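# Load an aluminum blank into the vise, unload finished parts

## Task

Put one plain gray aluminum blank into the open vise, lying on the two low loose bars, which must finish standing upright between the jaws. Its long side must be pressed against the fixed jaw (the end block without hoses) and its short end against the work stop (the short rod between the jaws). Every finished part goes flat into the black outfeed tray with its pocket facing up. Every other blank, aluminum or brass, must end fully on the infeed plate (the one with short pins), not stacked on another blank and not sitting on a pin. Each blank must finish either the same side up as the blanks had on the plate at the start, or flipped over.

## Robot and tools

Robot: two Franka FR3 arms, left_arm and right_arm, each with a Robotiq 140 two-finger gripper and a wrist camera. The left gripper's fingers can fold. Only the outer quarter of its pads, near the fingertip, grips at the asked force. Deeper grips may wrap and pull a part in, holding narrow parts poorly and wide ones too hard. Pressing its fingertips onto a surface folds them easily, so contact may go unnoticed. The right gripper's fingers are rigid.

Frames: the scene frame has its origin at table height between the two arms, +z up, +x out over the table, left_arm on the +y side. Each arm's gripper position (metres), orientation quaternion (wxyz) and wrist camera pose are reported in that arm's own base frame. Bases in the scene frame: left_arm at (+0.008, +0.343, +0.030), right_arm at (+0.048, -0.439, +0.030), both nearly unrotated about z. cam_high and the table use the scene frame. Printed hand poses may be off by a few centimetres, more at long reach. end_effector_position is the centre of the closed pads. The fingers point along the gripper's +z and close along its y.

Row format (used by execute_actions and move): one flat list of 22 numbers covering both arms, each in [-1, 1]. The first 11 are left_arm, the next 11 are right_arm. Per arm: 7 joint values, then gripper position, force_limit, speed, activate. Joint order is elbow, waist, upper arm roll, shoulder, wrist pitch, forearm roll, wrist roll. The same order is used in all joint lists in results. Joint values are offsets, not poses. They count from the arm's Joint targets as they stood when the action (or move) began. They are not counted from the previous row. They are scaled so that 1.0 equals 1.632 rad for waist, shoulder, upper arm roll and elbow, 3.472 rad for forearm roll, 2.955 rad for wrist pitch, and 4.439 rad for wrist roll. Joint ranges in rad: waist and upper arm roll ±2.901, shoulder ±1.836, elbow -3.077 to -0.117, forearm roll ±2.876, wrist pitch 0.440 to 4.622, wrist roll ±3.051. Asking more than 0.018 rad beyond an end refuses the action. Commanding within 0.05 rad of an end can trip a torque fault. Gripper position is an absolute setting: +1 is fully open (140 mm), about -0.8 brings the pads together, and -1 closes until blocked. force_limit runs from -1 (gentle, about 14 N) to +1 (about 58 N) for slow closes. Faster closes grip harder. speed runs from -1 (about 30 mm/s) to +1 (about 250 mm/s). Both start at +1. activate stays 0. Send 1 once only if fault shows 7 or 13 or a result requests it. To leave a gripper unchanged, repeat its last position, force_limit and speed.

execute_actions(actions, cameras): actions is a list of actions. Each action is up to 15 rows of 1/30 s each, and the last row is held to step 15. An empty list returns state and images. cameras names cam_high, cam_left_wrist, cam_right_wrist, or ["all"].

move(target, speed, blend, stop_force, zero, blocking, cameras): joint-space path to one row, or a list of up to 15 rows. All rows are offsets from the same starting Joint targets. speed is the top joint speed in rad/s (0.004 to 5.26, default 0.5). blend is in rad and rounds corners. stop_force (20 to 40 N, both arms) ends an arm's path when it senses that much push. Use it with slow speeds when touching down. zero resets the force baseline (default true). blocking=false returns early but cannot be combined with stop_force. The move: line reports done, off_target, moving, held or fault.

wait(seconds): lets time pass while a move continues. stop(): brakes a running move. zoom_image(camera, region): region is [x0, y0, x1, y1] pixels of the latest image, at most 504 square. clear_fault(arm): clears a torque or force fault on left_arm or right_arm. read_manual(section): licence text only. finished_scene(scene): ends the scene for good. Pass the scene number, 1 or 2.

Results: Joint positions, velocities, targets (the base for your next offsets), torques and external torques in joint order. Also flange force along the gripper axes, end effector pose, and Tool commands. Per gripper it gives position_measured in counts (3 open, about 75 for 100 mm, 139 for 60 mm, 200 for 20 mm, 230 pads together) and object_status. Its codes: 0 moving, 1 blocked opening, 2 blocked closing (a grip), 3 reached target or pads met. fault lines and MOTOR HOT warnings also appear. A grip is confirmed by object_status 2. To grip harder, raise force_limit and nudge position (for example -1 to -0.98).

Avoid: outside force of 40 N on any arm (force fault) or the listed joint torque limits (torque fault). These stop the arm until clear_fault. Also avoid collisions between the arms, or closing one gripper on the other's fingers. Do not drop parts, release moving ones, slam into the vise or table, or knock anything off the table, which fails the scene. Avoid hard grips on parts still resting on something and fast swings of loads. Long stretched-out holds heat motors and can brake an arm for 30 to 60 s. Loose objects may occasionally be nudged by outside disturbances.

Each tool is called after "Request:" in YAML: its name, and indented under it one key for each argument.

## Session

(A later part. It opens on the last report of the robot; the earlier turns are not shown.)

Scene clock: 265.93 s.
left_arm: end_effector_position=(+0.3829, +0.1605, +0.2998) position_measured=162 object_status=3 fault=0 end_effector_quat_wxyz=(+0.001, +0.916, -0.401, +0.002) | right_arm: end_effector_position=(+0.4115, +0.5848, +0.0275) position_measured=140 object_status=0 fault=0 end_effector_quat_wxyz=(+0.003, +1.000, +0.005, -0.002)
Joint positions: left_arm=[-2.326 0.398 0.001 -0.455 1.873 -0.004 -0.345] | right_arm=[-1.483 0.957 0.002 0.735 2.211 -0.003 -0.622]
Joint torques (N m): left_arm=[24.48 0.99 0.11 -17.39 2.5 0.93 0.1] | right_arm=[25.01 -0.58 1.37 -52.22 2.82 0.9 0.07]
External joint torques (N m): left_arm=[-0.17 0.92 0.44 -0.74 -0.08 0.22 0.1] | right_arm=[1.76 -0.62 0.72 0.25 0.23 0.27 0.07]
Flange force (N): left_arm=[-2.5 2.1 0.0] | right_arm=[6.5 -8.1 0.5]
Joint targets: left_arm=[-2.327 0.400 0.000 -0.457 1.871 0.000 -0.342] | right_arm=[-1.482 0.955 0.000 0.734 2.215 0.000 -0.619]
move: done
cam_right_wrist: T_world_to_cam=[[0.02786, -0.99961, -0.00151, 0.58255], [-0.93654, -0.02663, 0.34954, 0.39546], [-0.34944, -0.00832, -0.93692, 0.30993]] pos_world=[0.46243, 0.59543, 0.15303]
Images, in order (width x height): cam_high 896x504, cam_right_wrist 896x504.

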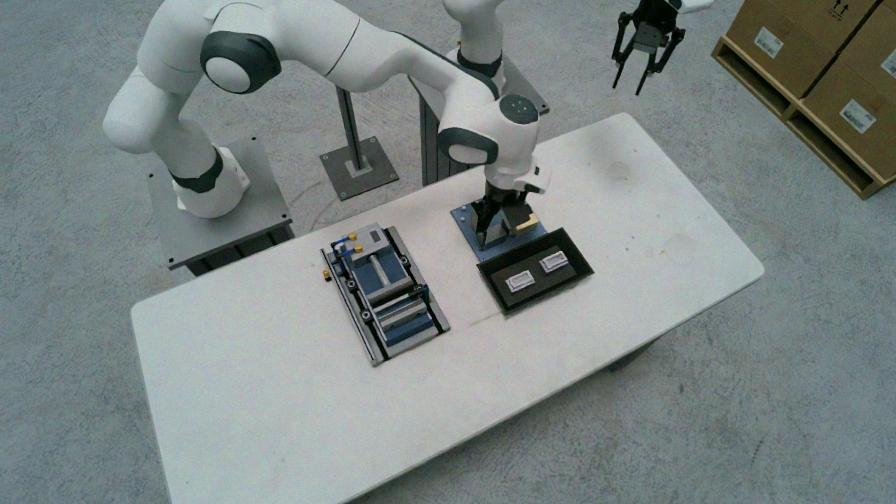

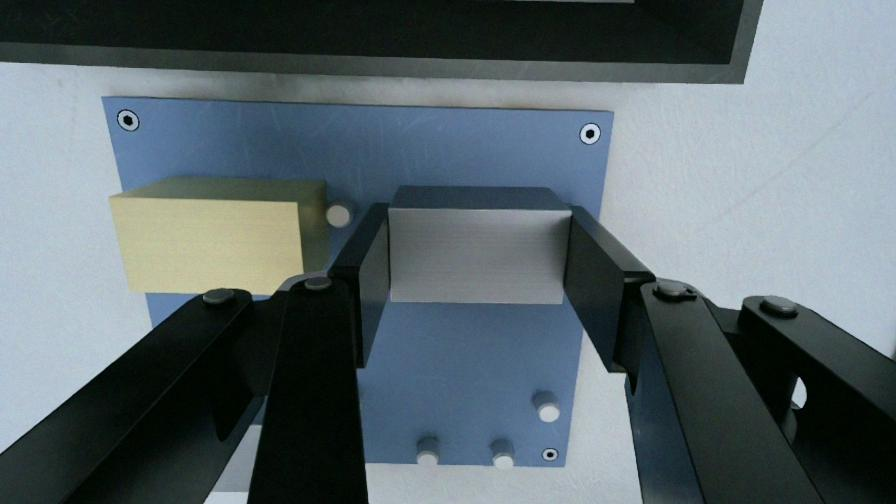

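Request:
move:
  target:
    - [0,0,0,0,0,0,0,-0.26,-0.7,-1,0,0.07,0,0,-0.0956,-0.0911,0,0,-1,-0.4,-1,0]
    - [0,0,0,0,0,0,0,-0.26,-0.7,-1,0,-0.3482,-0.2596,0,-0.3765,-0.0153,0,-0.1033,-1,-0.4,-1,0]
  speed: [0.25,0.8]
  blend: [0.04,0]
  cameras: ["cam_right_wrist","cam_high"]

Request:
zoom_image:
  camera: "cam_high"
  region: [310, 190, 470, 350]

Request:
zoom_image:
  camera: "cam_right_wrist"
  region: [280, 80, 680, 400]

Scene clock: 283.80 s.
left_arm: end_effector_position=(+0.3829, +0.1605, +0.2998) position_measured=162 object_status=3 fault=0 end_effector_quat_wxyz=(+0.001, +0.916, -0.401, +0.002) | right_arm: end_effector_position=(+0.4915, +0.2876, +0.1681) position_measured=140 object_status=2 fault=0 end_effector_quat_wxyz=(+0.003, +1.000, +0.016, -0.003)
Joint positions: left_arm=[-2.326 0.398 0.001 -0.455 1.873 -0.004 -0.345] | right_arm=[-2.05 0.532 -0.002 0.122 2.165 -0.002 -1.072]
Joint velocities: left_arm=[within noise] | right_arm=[-0.001 0 0.001 0.001 0 0 -0.008]
Joint torques (N m): left_arm=[24.48 0.97 0.07 -17.39 2.5 0.93 0.09] | right_arm=[25.55 -0.27 1.18 -37.06 2.98 0.8 -0.2]
External joint torques (N m): left_arm=[-0.26 0.95 0.45 -0.63 -0.09 0.21 0.09] | right_arm=[1.95 -0.25 1.08 -1.33 0.37 0.13 -0.2]
Flange force (N): left_arm=[-2.5 2.0 0.2] | right_arm=[2.7 -1.7 -3.0]
Joint targets: left_arm=[-2.327 0.400 0.000 -0.457 1.871 0.000 -0.342] | right_arm=[-2.050 0.531 0.000 0.119 2.170 0.000 -1.077]
move: done
cam_right_wrist: T_world_to_cam=[[0.05017, -0.99874, -0.00233, 0.27237], [-0.93479, -0.04778, 0.35197, 0.41812], [-0.35163, -0.01547, -0.93601, 0.47015]] pos_world=[0.54251, 0.29928, 0.29354]
Images, in order (width x height): cam_high 896x504, cam_right_wrist 896x504.

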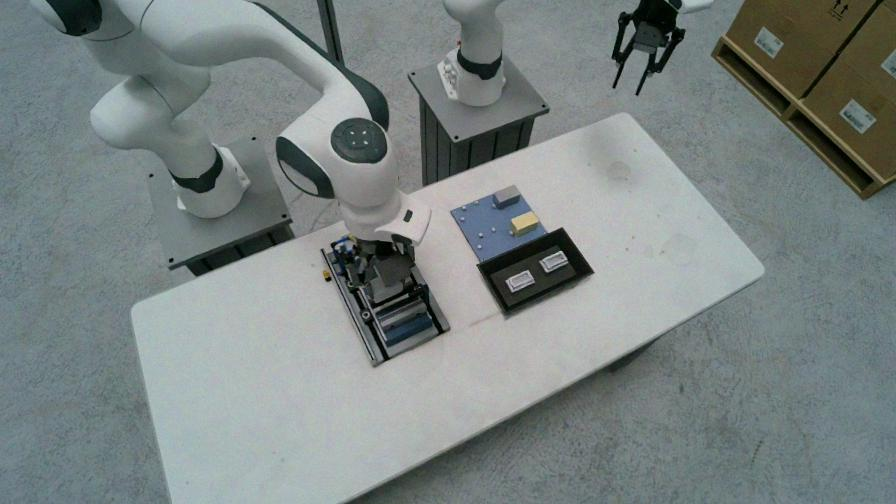

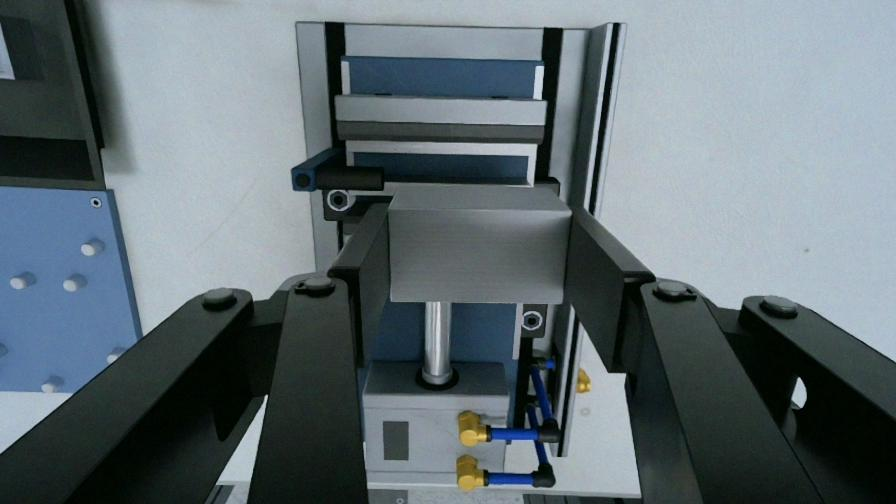

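Scaled by 3.150 from the camera's image (finer frame: 1280x720).

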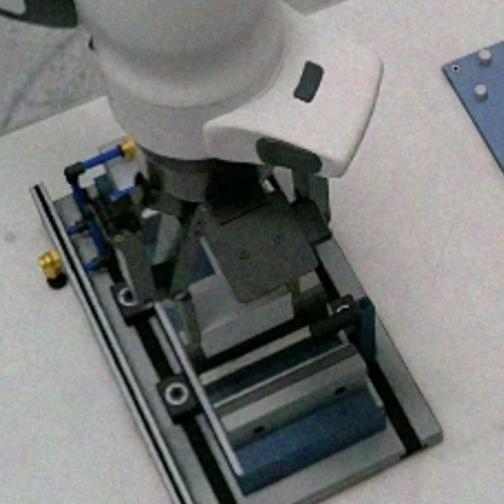

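Scaled by 1.260 from the camera's image (finer frame: 1280x720).

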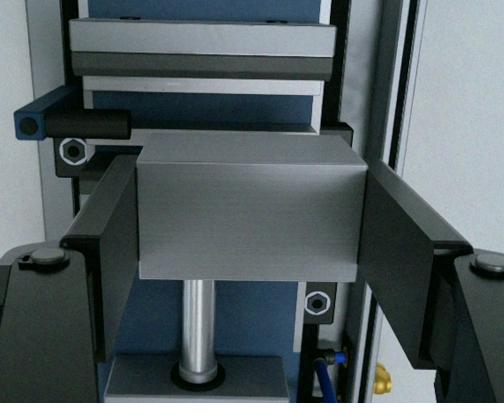

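Request:
move:
  target: [0,0,0,0,0,0,0,-0.26,-0.7,-1,0,-0.0162,-0.0036,0,0.0491,0.0357,0,-0.0015,-1,-0.4,-1,0]
  speed: 0.2
  cameras: ["cam_right_wrist","cam_high"]

Request:
zoom_image:
  camera: "cam_high"
  region: [330, 220, 450, 340]

Request:
zoom_image:
  camera: "cam_right_wrist"
  region: [280, 80, 680, 400]

Scene clock: 302.67 s.
left_arm: end_effector_position=(+0.3829, +0.1605, +0.2998) position_measured=162 object_status=3 fault=0 end_effector_quat_wxyz=(+0.001, +0.916, -0.401, +0.002) | right_arm: end_effector_position=(+0.4972, +0.2880, +0.1199) position_measured=140 object_status=2 fault=0 end_effector_quat_wxyz=(+0.003, +1.000, +0.018, -0.003)
Joint positions: left_arm=[-2.326 0.398 0.001 -0.455 1.873 -0.004 -0.345] | right_arm=[-2.077 0.527 -0.001 0.201 2.27 -0.002 -1.081]
Joint velocities: left_arm=[within noise] | right_arm=[0.001 0 0 0 0.004 0 -0.001]
Joint torques (N m): left_arm=[24.43 1.01 0.05 -17.39 2.49 0.94 0.06] | right_arm=[25.05 -0.77 1.17 -38.06 3.01 0.76 -0.25]
External joint torques (N m): left_arm=[-0.24 1 0.45 -0.67 -0.09 0.22 0.06] | right_arm=[2.23 -0.74 1.01 -0.41 0.39 0.13 -0.25]
Flange force (N): left_arm=[-2.5 2.1 0.1] | right_arm=[6.4 -2.7 -1.6]
Joint targets: left_arm=[-2.327 0.400 0.000 -0.457 1.871 0.000 -0.342] | right_arm=[-2.077 0.526 0.000 0.199 2.276 0.000 -1.084]
move: done
cam_right_wrist: T_world_to_cam=[[0.0541, -0.99853, -0.00183, 0.27041], [-0.93417, -0.05126, 0.35313, 0.44096], [-0.3527, -0.0174, -0.93557, 0.42814]] pos_world=[0.54831, 0.30007, 0.24534]
Images, in order (width x height): cam_high 896x504, cam_right_wrist 896x504.

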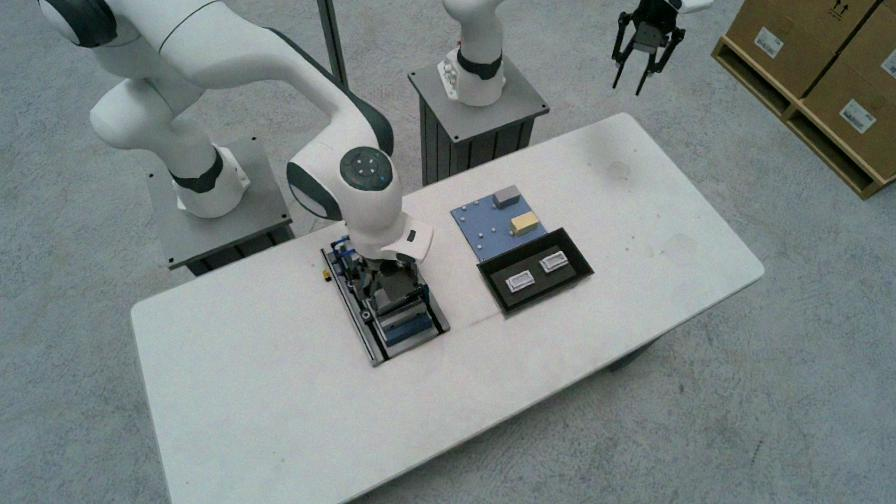

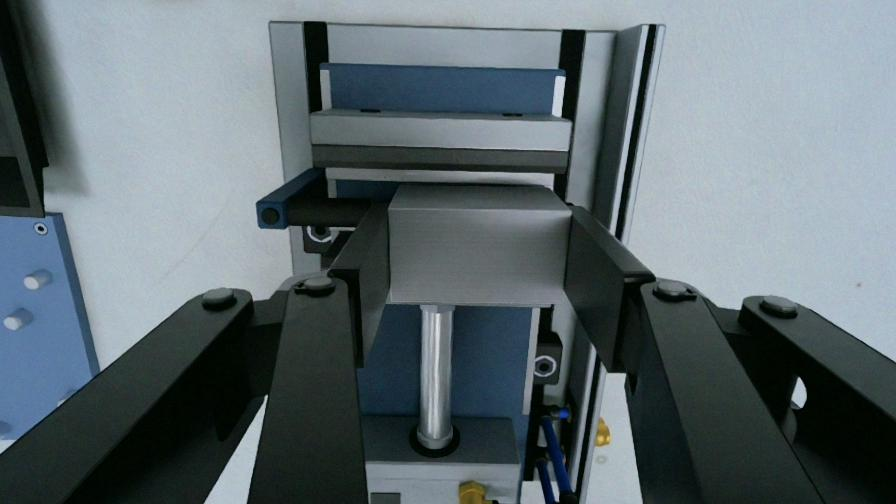

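Scaled by 4.200 from the camera's image (finer frame: 1280x720).

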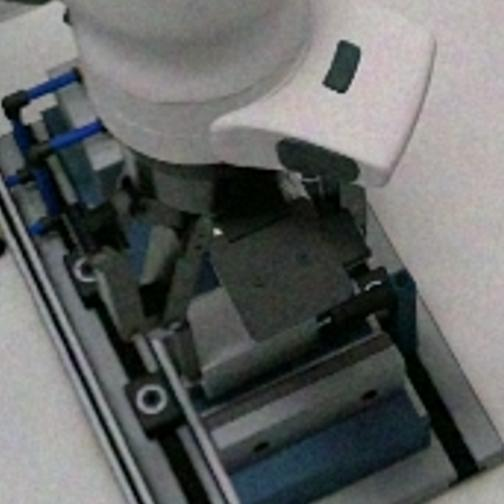

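Scaled by 1.260 from the camera's image (finer frame: 1280x720).

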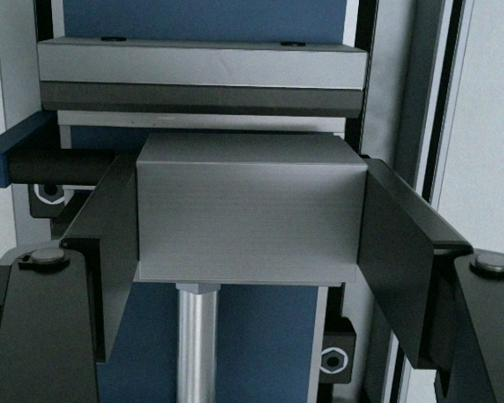

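Request:
move:
  target:
    - [0,0,0,0,0,0,0,-0.26,-0.7,-1,0,0.004,-0.0014,0,0.0026,-0.0007,0,-0.0003,-1,-0.4,-1,0]
    - [0,0,0,0,0,0,0,-0.26,-0.7,-1,0,-0.008,-0.0014,0,0.0275,0.0196,0,-0.0003,-1,-0.4,-1,0]
  speed: [0.05,0.025]
  stop_force: 20
  cameras: ["cam_right_wrist","cam_high"]

Request:
zoom_image:
  camera: "cam_high"
  region: [330, 220, 450, 340]

Request:
zoom_image:
  camera: "cam_right_wrist"
  region: [280, 80, 680, 400]

Scene clock: 317.77 s.
left_arm: end_effector_position=(+0.3829, +0.1605, +0.2998) position_measured=162 object_status=3 fault=0 end_effector_quat_wxyz=(+0.001, +0.916, -0.401, +0.002) | right_arm: end_effector_position=(+0.5015, +0.2890, +0.0997) position_measured=140 object_status=2 fault=0 end_effector_quat_wxyz=(+0.001, +1.000, +0.018, +0.000)
Joint positions: left_arm=[-2.326 0.398 0.001 -0.455 1.873 -0.004 -0.345] | right_arm=[-2.086 0.525 -0.001 0.238 2.323 -0.002 -1.082]
Joint torques (N m): left_arm=[24.49 1 0.05 -17.4 2.48 0.93 0.11] | right_arm=[22.17 -0.71 1.2 -33.89 3.79 0.76 -0.27]
External joint torques (N m): left_arm=[-0.19 1.02 0.49 -0.65 -0.09 0.21 0.11] | right_arm=[-0.19 -0.65 1.04 4.44 1.15 0.16 -0.27]
Flange force (N): left_arm=[-2.6 1.8 0.0] | right_arm=[8.8 -3.9 9.7]
Joint targets: left_arm=[-2.327 0.400 0.000 -0.457 1.871 0.000 -0.342] | right_arm=[-2.090 0.523 0.000 0.244 2.334 0.000 -1.085]
move: off_target (right_arm); right_arm: the wrist pitch is farthest, 0.011 rad from its target
cam_right_wrist: T_world_to_cam=[[0.05379, -0.99854, -0.00529, 0.27157], [-0.93646, -0.05229, 0.34684, 0.45422], [-0.34661, -0.01371, -0.93791, 0.40679]] pos_world=[0.55175, 0.3005, 0.22542]
Images, in order (width x height): cam_high 896x504, cam_right_wrist 896x504.

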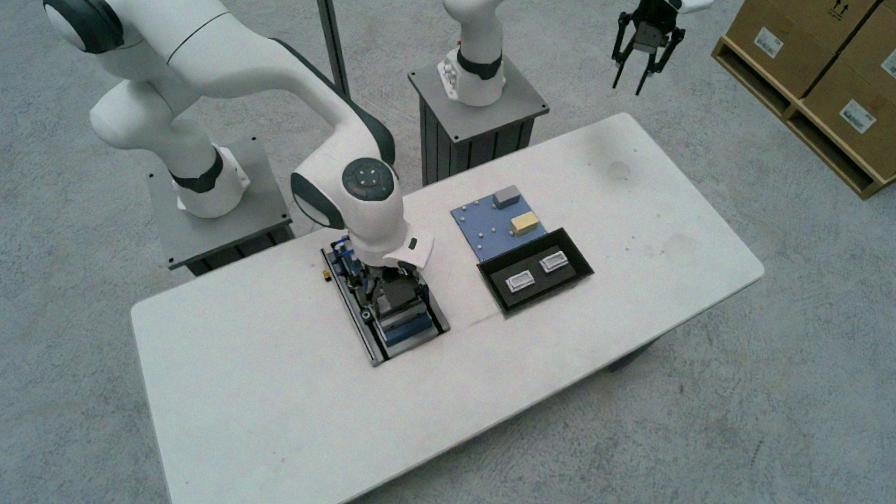

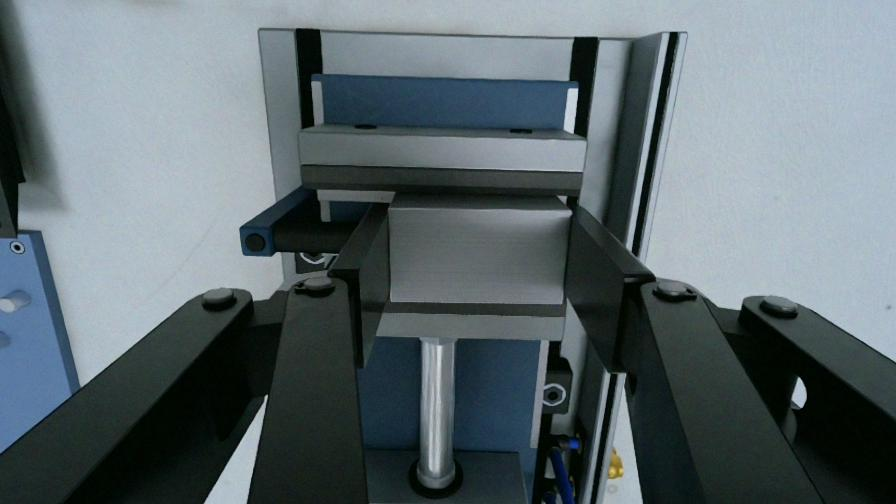

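Scaled by 4.200 from the camera's image (finer frame: 1280x720).

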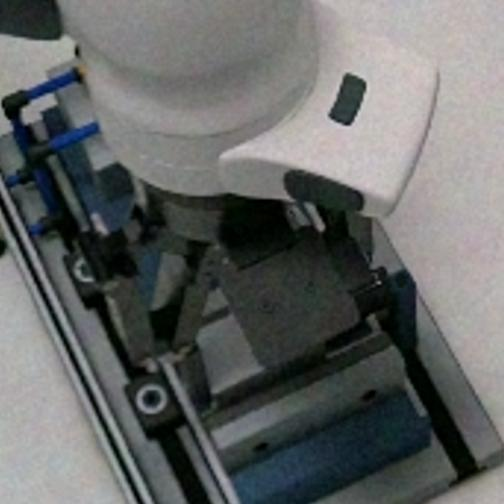

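Scaled by 1.260 from the camera's image (finer frame: 1280x720).

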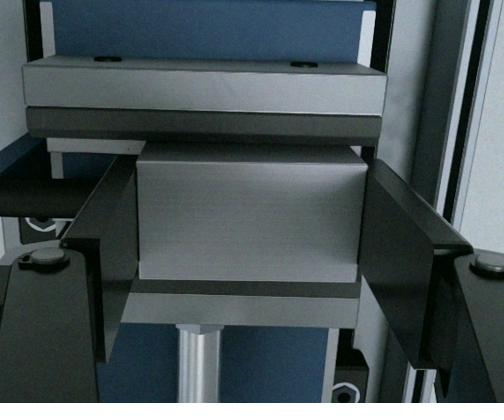

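Request:
move:
  target:
    - [0,0,0,0,0,0,0,-0.26,-0.7,-1,0,0.0018,0,0,-0.0037,-0.0031,0,0,-1,-0.4,-1,0]
    - [0,0,0,0,0,0,0,-0.26,-0.7,-1,0,0.0118,-0.0022,0,0.0029,-0.0049,0,-0.001,-1,-0.4,-1,0]
  speed: [0.05,0.02]
  stop_force: 20
  cameras: ["cam_right_wrist"]

Request:
zoom_image:
  camera: "cam_right_wrist"
  region: [280, 80, 680, 400]

Scene clock: 332.07 s.
left_arm: end_effector_position=(+0.3829, +0.1605, +0.2998) position_measured=162 object_status=3 fault=0 end_effector_quat_wxyz=(+0.001, +0.916, -0.401, +0.002) | right_arm: end_effector_position=(+0.5018, +0.2892, +0.0998) position_measured=140 object_status=2 fault=0 end_effector_quat_wxyz=(+0.002, +1.000, +0.018, -0.004)
Joint positions: left_arm=[-2.326 0.398 0.001 -0.455 1.873 -0.004 -0.345] | right_arm=[-2.074 0.523 0 0.244 2.309 0 -1.083]
Joint torques (N m): left_arm=[24.48 0.98 0.12 -17.4 2.49 0.93 0.1] | right_arm=[25.6 -1.77 0.4 -35.51 4.25 0.34 -0.44]
External joint torques (N m): left_arm=[-0.24 1.05 0.61 -0.63 -0.09 0.22 0.1] | right_arm=[3.21 -1.74 0.18 3.08 1.63 -0.26 -0.44]
Flange force (N): left_arm=[-2.8 1.9 0.1] | right_arm=[17.6 -6.4 6.1]
Joint targets: left_arm=[-2.327 0.400 0.000 -0.457 1.871 0.000 -0.342] | right_arm=[-2.070 0.520 0.000 0.249 2.319 0.000 -1.090]
move: done
cam_right_wrist: T_world_to_cam=[[0.0527, -0.99861, -0.00307, 0.2721], [-0.93383, -0.05037, 0.35415, 0.45193], [-0.35381, -0.01579, -0.93518, 0.411]] pos_world=[0.5531, 0.30098, 0.22514]

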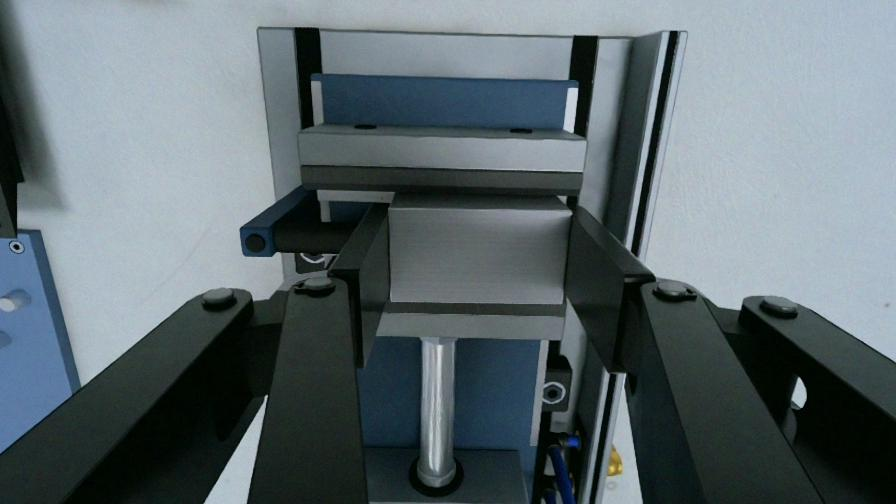

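Scaled by 1.260 from the camera's image (finer frame: 1280x720).

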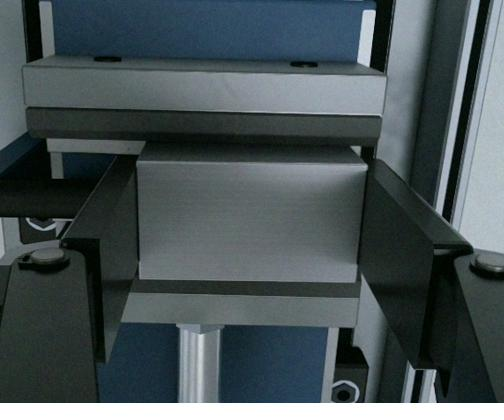

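Request:
move:
  target:
    - [0,0,0,0,0,0,0,-0.26,-0.7,-1,0,-0.0084,0.0015,0,-0.0054,0.0016,0,0.0009,-1,-0.4,-1,0]
    - [0,0,0,0,0,0,0,-0.26,-0.7,-1,0,-0.0084,0.0015,0,-0.0054,0.0016,0,0.0009,-0.036,-0.4,-1,0]
    - [0,0,0,0,0,0,0,-0.26,-0.7,-1,0,0.0148,0.0017,0,-0.0459,-0.0335,0,0.0009,-0.036,-0.4,-1,0]
    - [0,0,0,0,0,0,0,-0.26,-0.7,-1,0,-0.0477,-0.0494,0,-0.0921,-0.0245,0,-0.0179,-0.036,-0.4,-1,0]
    - [0,0,0,0,0,0,0,-0.26,-0.7,-1,0,-0.0477,-0.0494,0,-0.0921,-0.0245,0,-0.0179,-0.9,-1,-0.5,0]
  speed: [0.03,0.5,0.12,0.4,0.5]
  cameras: ["cam_right_wrist","cam_high"]

Request:
zoom_image:
  camera: "cam_high"
  region: [330, 220, 450, 340]

Request:
zoom_image:
  camera: "cam_right_wrist"
  region: [200, 80, 600, 400]

Scene clock: 351.27 s.
left_arm: end_effector_position=(+0.3829, +0.1605, +0.2998) position_measured=162 object_status=3 fault=0 end_effector_quat_wxyz=(+0.001, +0.916, -0.401, +0.002) | right_arm: end_effector_position=(+0.4995, +0.2341, +0.1445) position_measured=232 object_status=3 fault=0 end_effector_quat_wxyz=(+0.001, +1.000, +0.017, -0.002)
Joint positions: left_arm=[-2.326 0.398 0.001 -0.455 1.873 -0.004 -0.345] | right_arm=[-2.146 0.44 -0.002 0.1 2.242 0 -1.166]
Joint torques (N m): left_arm=[24.46 1.01 0.09 -17.37 2.49 0.93 0.13] | right_arm=[24.06 -0.31 1.18 -34.65 2.83 0.67 -0.2]
External joint torques (N m): left_arm=[-0.31 1.06 0.56 -0.53 -0.1 0.22 0.13] | right_arm=[0.96 -0.31 1.1 -0.1 0.2 0.02 -0.2]
Flange force (N): left_arm=[-2.7 1.7 0.3] | right_arm=[2.7 -1.4 -0.7]
Joint targets: left_arm=[-2.327 0.400 0.000 -0.457 1.871 0.000 -0.342] | right_arm=[-2.148 0.439 0.000 0.099 2.247 0.000 -1.169]
move: done
cam_right_wrist: T_world_to_cam=[[0.05122, -0.99867, -0.00548, 0.21838], [-0.93549, -0.0499, 0.34981, 0.43248], [-0.34962, -0.01279, -0.9368, 0.44857]] pos_world=[0.55023, 0.2454, 0.27013]
Images, in order (width x height): cam_high 896x504, cam_right_wrist 896x504.

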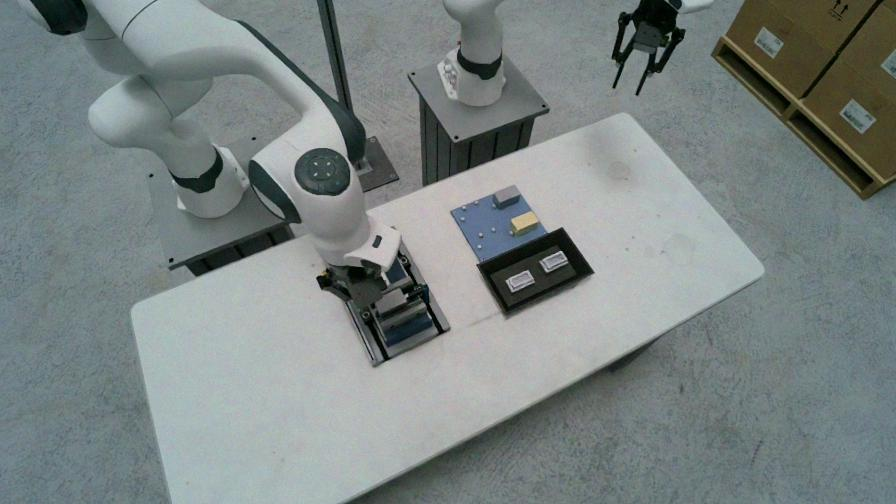

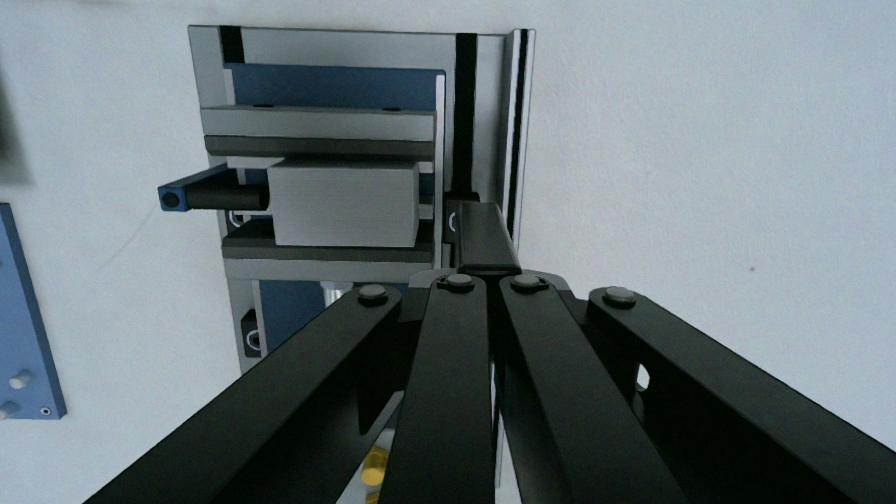

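Scaled by 4.200 from the camera's image (finer frame: 1280x720).

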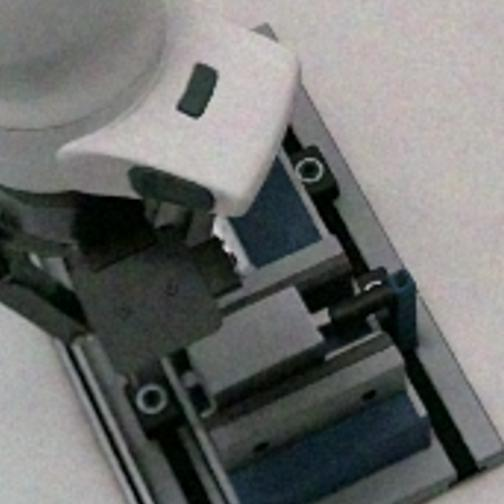

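Scaled by 1.260 from the camera's image (finer frame: 1280x720).

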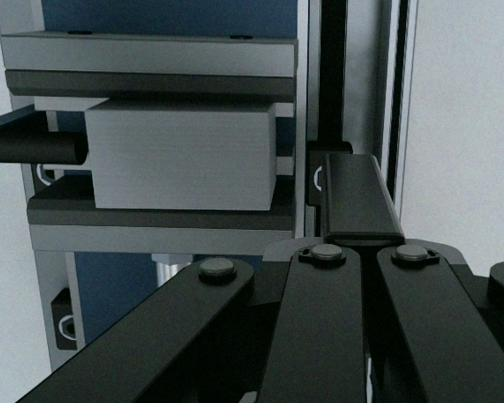

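Request:
move:
  target:
    - [0,0,0,0,0,0,0,-0.26,-0.7,-1,0,-0.0325,0.0014,0,0.05,0.0456,0,0.0003,-0.9,-1,-0.5,0]
    - [0,0,0,0,0,0,0,-0.26,-0.7,-1,0,-0.0082,0.0269,0,0.0669,0.0415,0,0.0097,-0.9,-1,-0.5,0]
  speed: [0.15,0.02]
  stop_force: 20
  cameras: ["cam_right_wrist"]

Request:
zoom_image:
  camera: "cam_right_wrist"
  region: [160, 60, 560, 380]

Scene clock: 393.73 s.
left_arm: end_effector_position=(+0.3829, +0.1605, +0.2998) position_measured=162 object_status=3 fault=0 end_effector_quat_wxyz=(+0.001, +0.916, -0.401, +0.002) | right_arm: end_effector_position=(+0.4979, +0.2586, +0.0893) position_measured=232 object_status=3 fault=0 end_effector_quat_wxyz=(+0.000, +1.000, +0.019, +0.001)
Joint positions: left_arm=[-2.326 0.398 0.001 -0.455 1.873 -0.004 -0.345] | right_arm=[-2.164 0.481 -0.002 0.206 2.372 0 -1.13]
Joint torques (N m): left_arm=[24.47 1.01 0.1 -17.41 2.5 0.95 0.11] | right_arm=[23.97 0.38 1.29 -35.78 2.54 0.68 0.12]
External joint torques (N m): left_arm=[-0.25 0.97 0.45 -0.68 -0.09 0.23 0.11] | right_arm=[2.16 0.59 1.3 0.95 -0.1 0.1 0.12]
Flange force (N): left_arm=[-2.6 2.1 0.2] | right_arm=[8.8 -6.1 0.1]
Joint targets: left_arm=[-2.327 0.400 0.000 -0.457 1.871 0.000 -0.342] | right_arm=[-2.162 0.483 0.000 0.208 2.369 0.000 -1.126]
move: done
cam_right_wrist: T_world_to_cam=[[0.05583, -0.99841, -0.0078, 0.24057], [-0.93716, -0.0551, 0.34453, 0.45416], [-0.34441, -0.01193, -0.93874, 0.39395]] pos_world=[0.54787, 0.26991, 0.21522]

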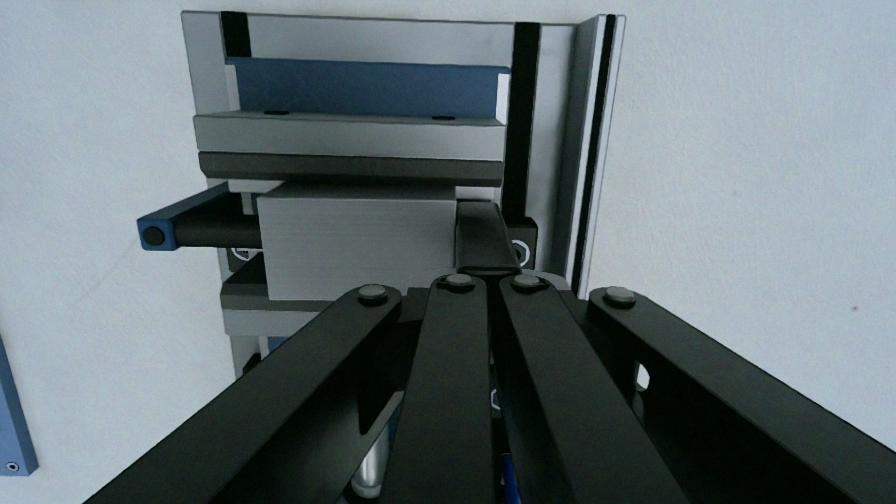

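Scaled by 1.260 from the camera's image (finer frame: 1280x720).

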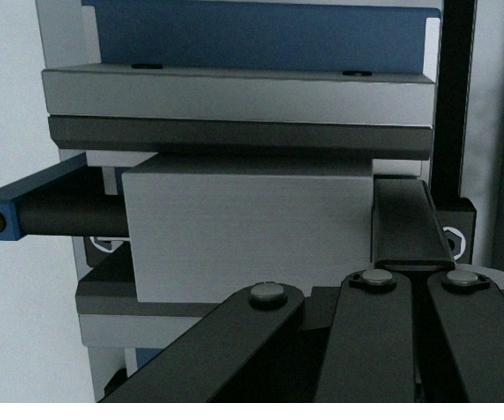

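Request:
move:
  target: [0,0,0,0,0,0,0,-0.26,-0.7,-1,0,0.0029,0.003,0,0.0021,-0.0005,0,0.0011,-0.9,-1,-0.5,0]
  speed: 0.02
  cameras: ["cam_right_wrist"]

Request:
zoom_image:
  camera: "cam_right_wrist"
  region: [180, 120, 380, 280]

Scene clock: 398.60 s.
left_arm: end_effector_position=(+0.3829, +0.1605, +0.2998) position_measured=162 object_status=3 fault=0 end_effector_quat_wxyz=(+0.001, +0.916, -0.401, +0.002) | right_arm: end_effector_position=(+0.4978, +0.2616, +0.0893) position_measured=232 object_status=3 fault=0 end_effector_quat_wxyz=(+0.000, +1.000, +0.020, +0.001)
Joint positions: left_arm=[-2.326 0.398 0.001 -0.455 1.873 -0.004 -0.345] | right_arm=[-2.159 0.486 -0.002 0.21 2.371 0 -1.126]
Joint velocities: left_arm=[within noise] | right_arm=[0.002 0 0 0.001 -0.001 0.002 0.008]
Joint torques (N m): left_arm=[24.47 0.99 0.12 -17.42 2.49 0.93 0.08] | right_arm=[23.76 0.51 1.31 -35.77 2.54 0.72 0.1]
External joint torques (N m): left_arm=[-0.24 0.98 0.53 -0.69 -0.09 0.22 0.08] | right_arm=[1.86 0.52 1.13 1.23 -0.11 0.14 0.1]
Flange force (N): left_arm=[-2.7 2.1 0.1] | right_arm=[8.6 -5.7 0.8]
Joint targets: left_arm=[-2.327 0.400 0.000 -0.457 1.871 0.000 -0.342] | right_arm=[-2.157 0.488 0.000 0.211 2.368 0.000 -1.121]
move: done
cam_right_wrist: T_world_to_cam=[[0.05688, -0.99835, -0.00785, 0.24299], [-0.93713, -0.0561, 0.34445, 0.45451], [-0.34432, -0.01224, -0.93877, 0.39399]] pos_world=[0.54777, 0.27291, 0.21522]

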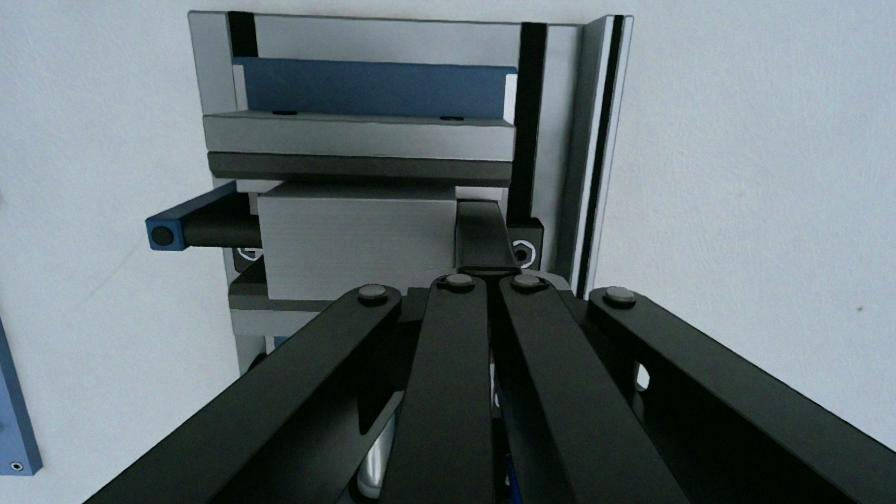

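Scaled by 2.520 from the camera's image (finer frame: 1280x720).

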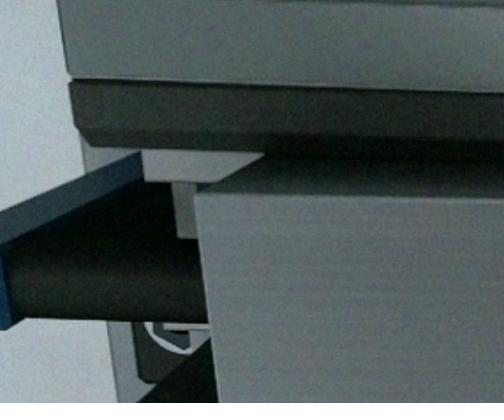

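Request:
move:
  target: [0,0,0,0,0,0,0,-0.26,-0.7,-1,0,0.0029,0.003,0,0.0021,-0.0005,0,0.0011,-0.9,-1,-0.5,0]
  speed: 0.02

Scene clock: 400.97 s.
left_arm: end_effector_position=(+0.3829, +0.1605, +0.2998) position_measured=162 object_status=3 fault=0 end_effector_quat_wxyz=(+0.001, +0.916, -0.401, +0.002) | right_arm: end_effector_position=(+0.4977, +0.2638, +0.0893) position_measured=232 object_status=3 fault=0 end_effector_quat_wxyz=(+0.000, +1.000, +0.019, +0.001)
Joint positions: left_arm=[-2.326 0.398 0.001 -0.455 1.873 -0.004 -0.345] | right_arm=[-2.154 0.489 -0.002 0.213 2.368 -0.001 -1.121]
Joint velocities: left_arm=[within noise] | right_arm=[0.001 0.002 0.001 0.001 -0.002 -0.001 0.005]
Joint torques (N m): left_arm=[24.46 0.99 0.1 -17.41 2.49 0.94 0.09] | right_arm=[23.91 1.29 2.17 -35.61 2.69 0.9 0.07]
External joint torques (N m): left_arm=[-0.21 1.03 0.55 -0.72 -0.09 0.22 0.09] | right_arm=[2.17 1.3 1.99 1.25 0.07 0.33 0.07]
Flange force (N): left_arm=[-2.8 2.1 0.0] | right_arm=[8.9 -7.4 1.0]
Joint targets: left_arm=[-2.327 0.400 0.000 -0.457 1.871 0.000 -0.342] | right_arm=[-2.152 0.493 0.000 0.215 2.366 0.000 -1.116]
move: done

Request:
move:
  target: [0,0,0,0,0,0,0,-0.26,-0.7,-1,0,0.002,0.002,0,0.0014,-0.0003,0,0.0007,-0.9,-1,-0.5,0]
  speed: 0.02
  cameras: ["cam_right_wrist"]

Request:
zoom_image:
  camera: "cam_right_wrist"
  region: [180, 120, 520, 320]

Scene clock: 403.37 s.
left_arm: end_effector_position=(+0.3829, +0.1605, +0.2998) position_measured=162 object_status=3 fault=0 end_effector_quat_wxyz=(+0.001, +0.916, -0.401, +0.002) | right_arm: end_effector_position=(+0.4977, +0.2638, +0.0893) position_measured=232 object_status=3 fault=0 end_effector_quat_wxyz=(+0.001, +1.000, +0.018, +0.000)
Joint positions: left_arm=[-2.326 0.398 0.001 -0.455 1.873 -0.004 -0.345] | right_arm=[-2.152 0.491 -0.003 0.214 2.365 -0.001 -1.118]
Joint torques (N m): left_arm=[24.45 0.99 0.13 -17.38 2.5 0.94 0.11] | right_arm=[24.3 2.73 3.25 -35.35 3.07 0.94 0.1]
External joint torques (N m): left_arm=[-0.15 1.13 0.7 -0.82 -0.08 0.23 0.11] | right_arm=[2.5 2.69 3.03 1.62 0.45 0.36 0.1]
Flange force (N): left_arm=[-3.1 2.1 -0.1] | right_arm=[9.4 -10.3 2.3]
Joint targets: left_arm=[-2.327 0.400 0.000 -0.457 1.871 0.000 -0.342] | right_arm=[-2.149 0.496 0.000 0.217 2.366 0.000 -1.113]
move: done
cam_right_wrist: T_world_to_cam=[[0.05263, -0.9986, -0.00616, 0.2473], [-0.93642, -0.05149, 0.34709, 0.45274], [-0.34692, -0.0125, -0.93781, 0.39522]] pos_world=[0.54805, 0.2752, 0.21502]

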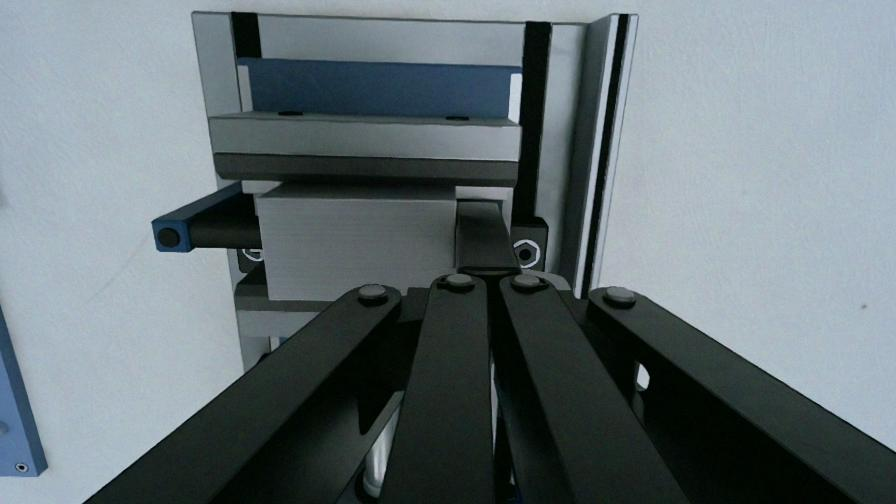

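Scaled by 1.482 from the camera's image (finer frame: 1280x720).

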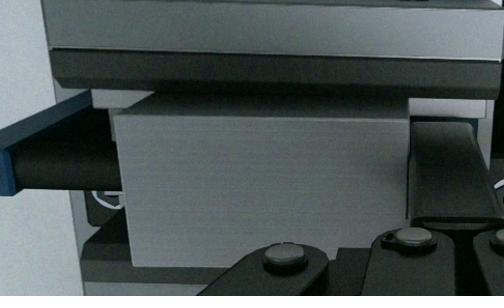

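Request:
move:
  target:
    - [0,0,0,0,0,0,0,-0.26,-0.7,-1,0,-0.0319,-0.0335,0,-0.0223,0.0053,0,-0.0123,-0.9,-1,-0.5,0]
    - [0,0,0,0,0,0,0,-0.26,-0.7,-1,0,0.0006,-0.0349,0,-0.0723,-0.0403,0,-0.0126,-0.9,-1,-0.5,0]
    - [0,0,0,0,0,0,0,-0.26,-0.7,-1,0,0.0268,0.033,0,-0.125,-0.0838,0,0.0121,-0.9,-1,-0.5,0]
  speed: [0.1,0.3,0.5]
  blend: [0,0.03,0]
  cameras: ["all"]

Request:
zoom_image:
  camera: "cam_right_wrist"
  region: [300, 0, 620, 250]

Scene clock: 417.30 s.
left_arm: end_effector_position=(+0.3829, +0.1605, +0.2998) position_measured=162 object_status=3 fault=0 end_effector_quat_wxyz=(+0.001, +0.916, -0.401, +0.002) | right_arm: end_effector_position=(+0.4662, +0.2865, +0.2015) position_measured=232 object_status=3 fault=0 end_effector_quat_wxyz=(-0.001, +1.000, +0.023, +0.003)
Joint positions: left_arm=[-2.326 0.398 0.001 -0.455 1.873 -0.004 -0.345] | right_arm=[-2.104 0.549 0.002 0.011 2.122 -0.001 -1.065]
Joint velocities: left_arm=[within noise] | right_arm=[0 0 -0.001 -0.001 -0.001 -0.002 0.005]
Joint torques (N m): left_arm=[24.45 1.02 0.13 -17.35 2.49 0.93 0.11] | right_arm=[25.55 -0.35 0.4 -31.43 2.33 0.72 0.16]
External joint torques (N m): left_arm=[-0.27 1.04 0.55 -0.6 -0.09 0.22 0.11] | right_arm=[1.45 -0.39 0.34 1.15 -0.33 0.01 0.16]
Flange force (N): left_arm=[-2.7 1.9 0.2] | right_arm=[7.5 -4.4 -1.7]
Joint targets: left_arm=[-2.327 0.400 0.000 -0.457 1.871 0.000 -0.342] | right_arm=[-2.105 0.550 0.000 0.013 2.118 0.000 -1.060]
move: done
cam_left_wrist: T_world_to_cam=[[-0.73525, -0.6778, 0.00061, 0.39716], [-0.63865, 0.69308, 0.33433, 0.04118], [-0.22703, 0.24543, -0.94246, 0.47296]] pos_world=[0.42569, 0.12458, 0.43173]
cam_right_wrist: T_world_to_cam=[[0.06265, -0.99799, -0.01001, 0.26818], [-0.93798, -0.0623, 0.34106, 0.39053], [-0.34099, -0.01198, -0.93999, 0.48736]] pos_world=[0.51569, 0.29781, 0.32761]

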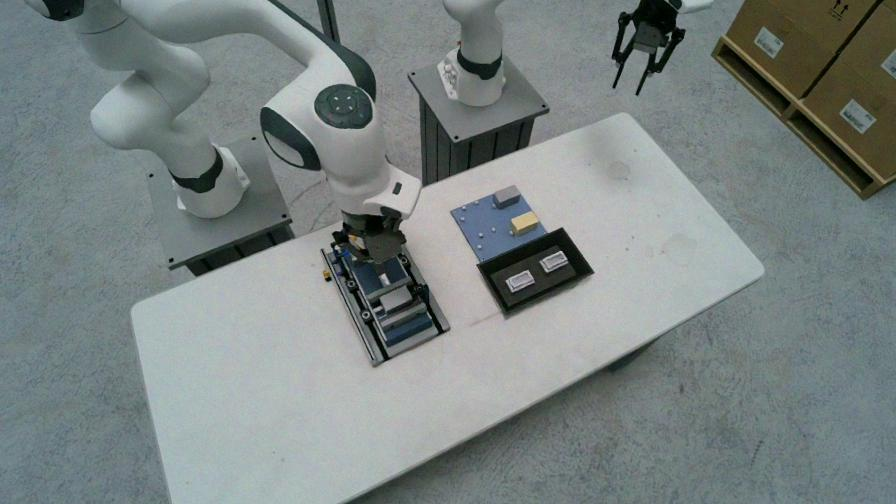

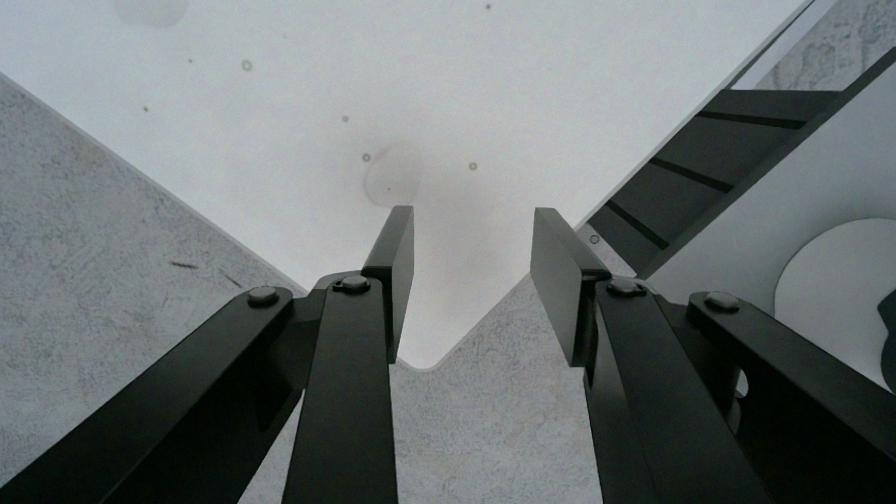

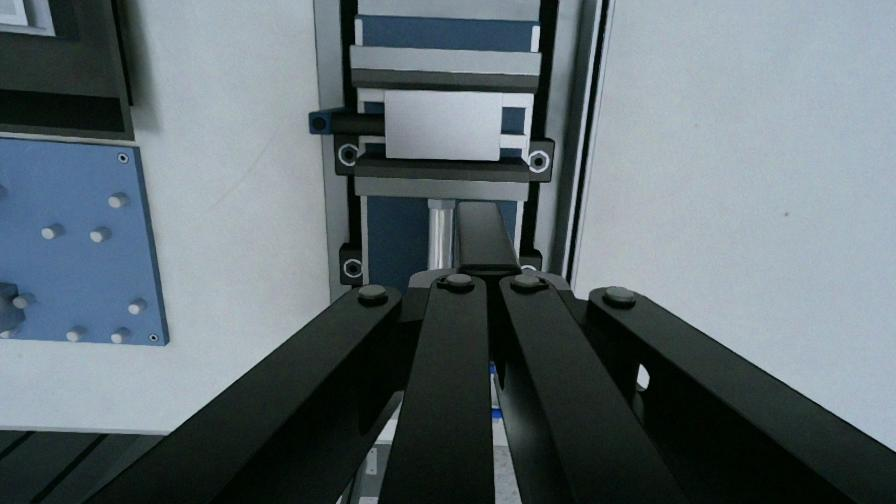

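Scaled by 1.575 from the camera's image (finer frame: 1280x720).

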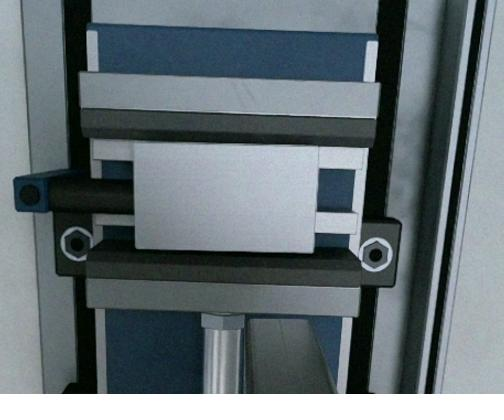

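Request:
zoom_image:
  camera: "cam_right_wrist"
  region: [340, 60, 540, 180]

Request:
zoom_image:
  camera: "cam_high"
  region: [350, 250, 450, 350]

Scaled by 2.520 from the camera's image (finer frame: 1280x720).

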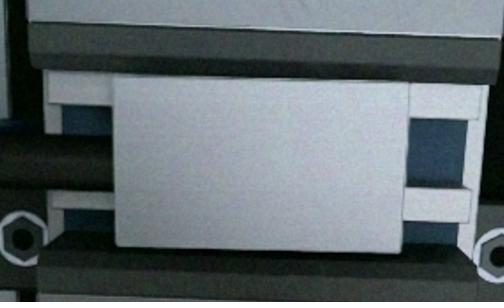

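Scaled by 5.040 from the camera's image (finer frame: 1280x720).

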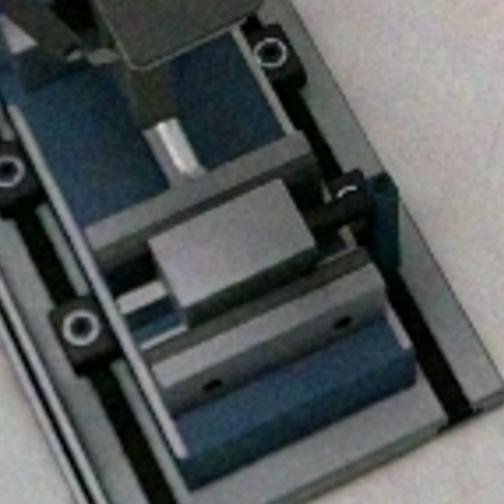

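Request:
move:
  target:
    - [0,0,0,0,0,0,0,-0.26,-0.7,-1,0,-0.0671,0.0233,0,0.0809,0.0817,0,0.0088,-0.9,-1,-0.5,0]
    - [0,0,0,0,0,0,0,-0.26,-0.7,-1,0,-0.0371,0.0136,0,0.1023,0.077,0,0.0052,-0.9,-1,-0.5,0]
  speed: [0.25,0.03]
  cameras: ["cam_right_wrist"]

Request:
zoom_image:
  camera: "cam_right_wrist"
  region: [300, 60, 620, 310]

Scene clock: 443.10 s.
left_arm: end_effector_position=(+0.3829, +0.1605, +0.2998) position_measured=162 object_status=3 fault=0 end_effector_quat_wxyz=(+0.001, +0.916, -0.401, +0.002) | right_arm: end_effector_position=(+0.4683, +0.3040, +0.1015) position_measured=232 object_status=3 fault=0 end_effector_quat_wxyz=(-0.001, +1.000, +0.019, +0.002)
Joint positions: left_arm=[-2.326 0.398 0.001 -0.455 1.873 -0.004 -0.345] | right_arm=[-2.168 0.574 0.002 0.178 2.349 -0.001 -1.032]
Joint velocities: left_arm=[within noise] | right_arm=[0.002 0 -0.002 0.002 -0.003 0.001 -0.004]
Joint torques (N m): left_arm=[24.43 0.98 0.11 -17.36 2.49 0.93 0.13] | right_arm=[23.75 -1.17 0.57 -34.99 2.48 0.51 -0.22]
External joint torques (N m): left_arm=[-0.31 1.01 0.54 -0.55 -0.09 0.22 0.13] | right_arm=[1.63 -1.17 0.39 1.23 -0.17 -0.08 -0.22]
Flange force (N): left_arm=[-2.7 1.8 0.3] | right_arm=[8.8 -3.6 0.6]
Joint targets: left_arm=[-2.327 0.400 0.000 -0.457 1.871 0.000 -0.342] | right_arm=[-2.166 0.572 0.000 0.180 2.345 0.000 -1.037]
move: done
cam_right_wrist: T_world_to_cam=[[0.05483, -0.99845, -0.00909, 0.28828], [-0.93751, -0.05461, 0.34365, 0.42494], [-0.34362, -0.01032, -0.93905, 0.3949]] pos_world=[0.51827, 0.31512, 0.22742]

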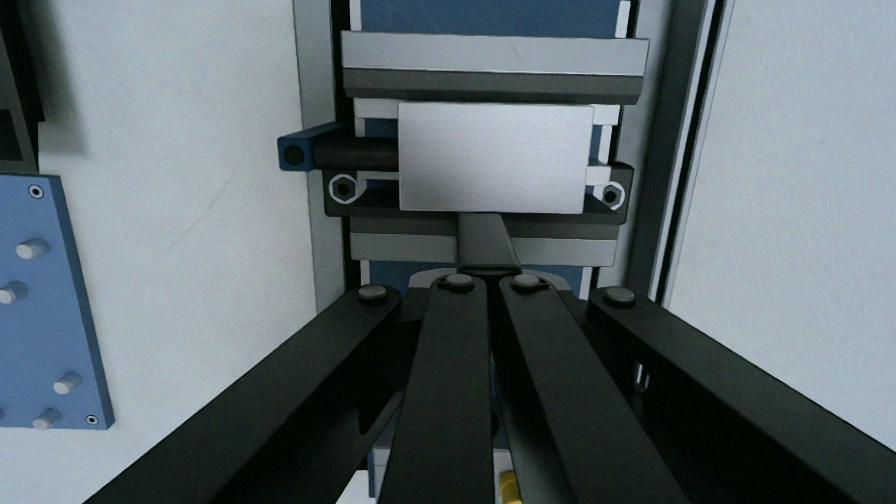

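Scaled by 1.575 from the camera's image (finer frame: 1280x720).

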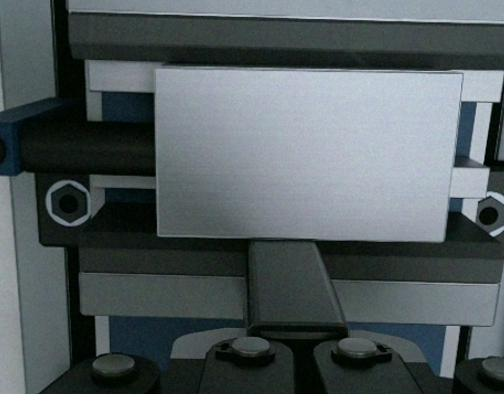

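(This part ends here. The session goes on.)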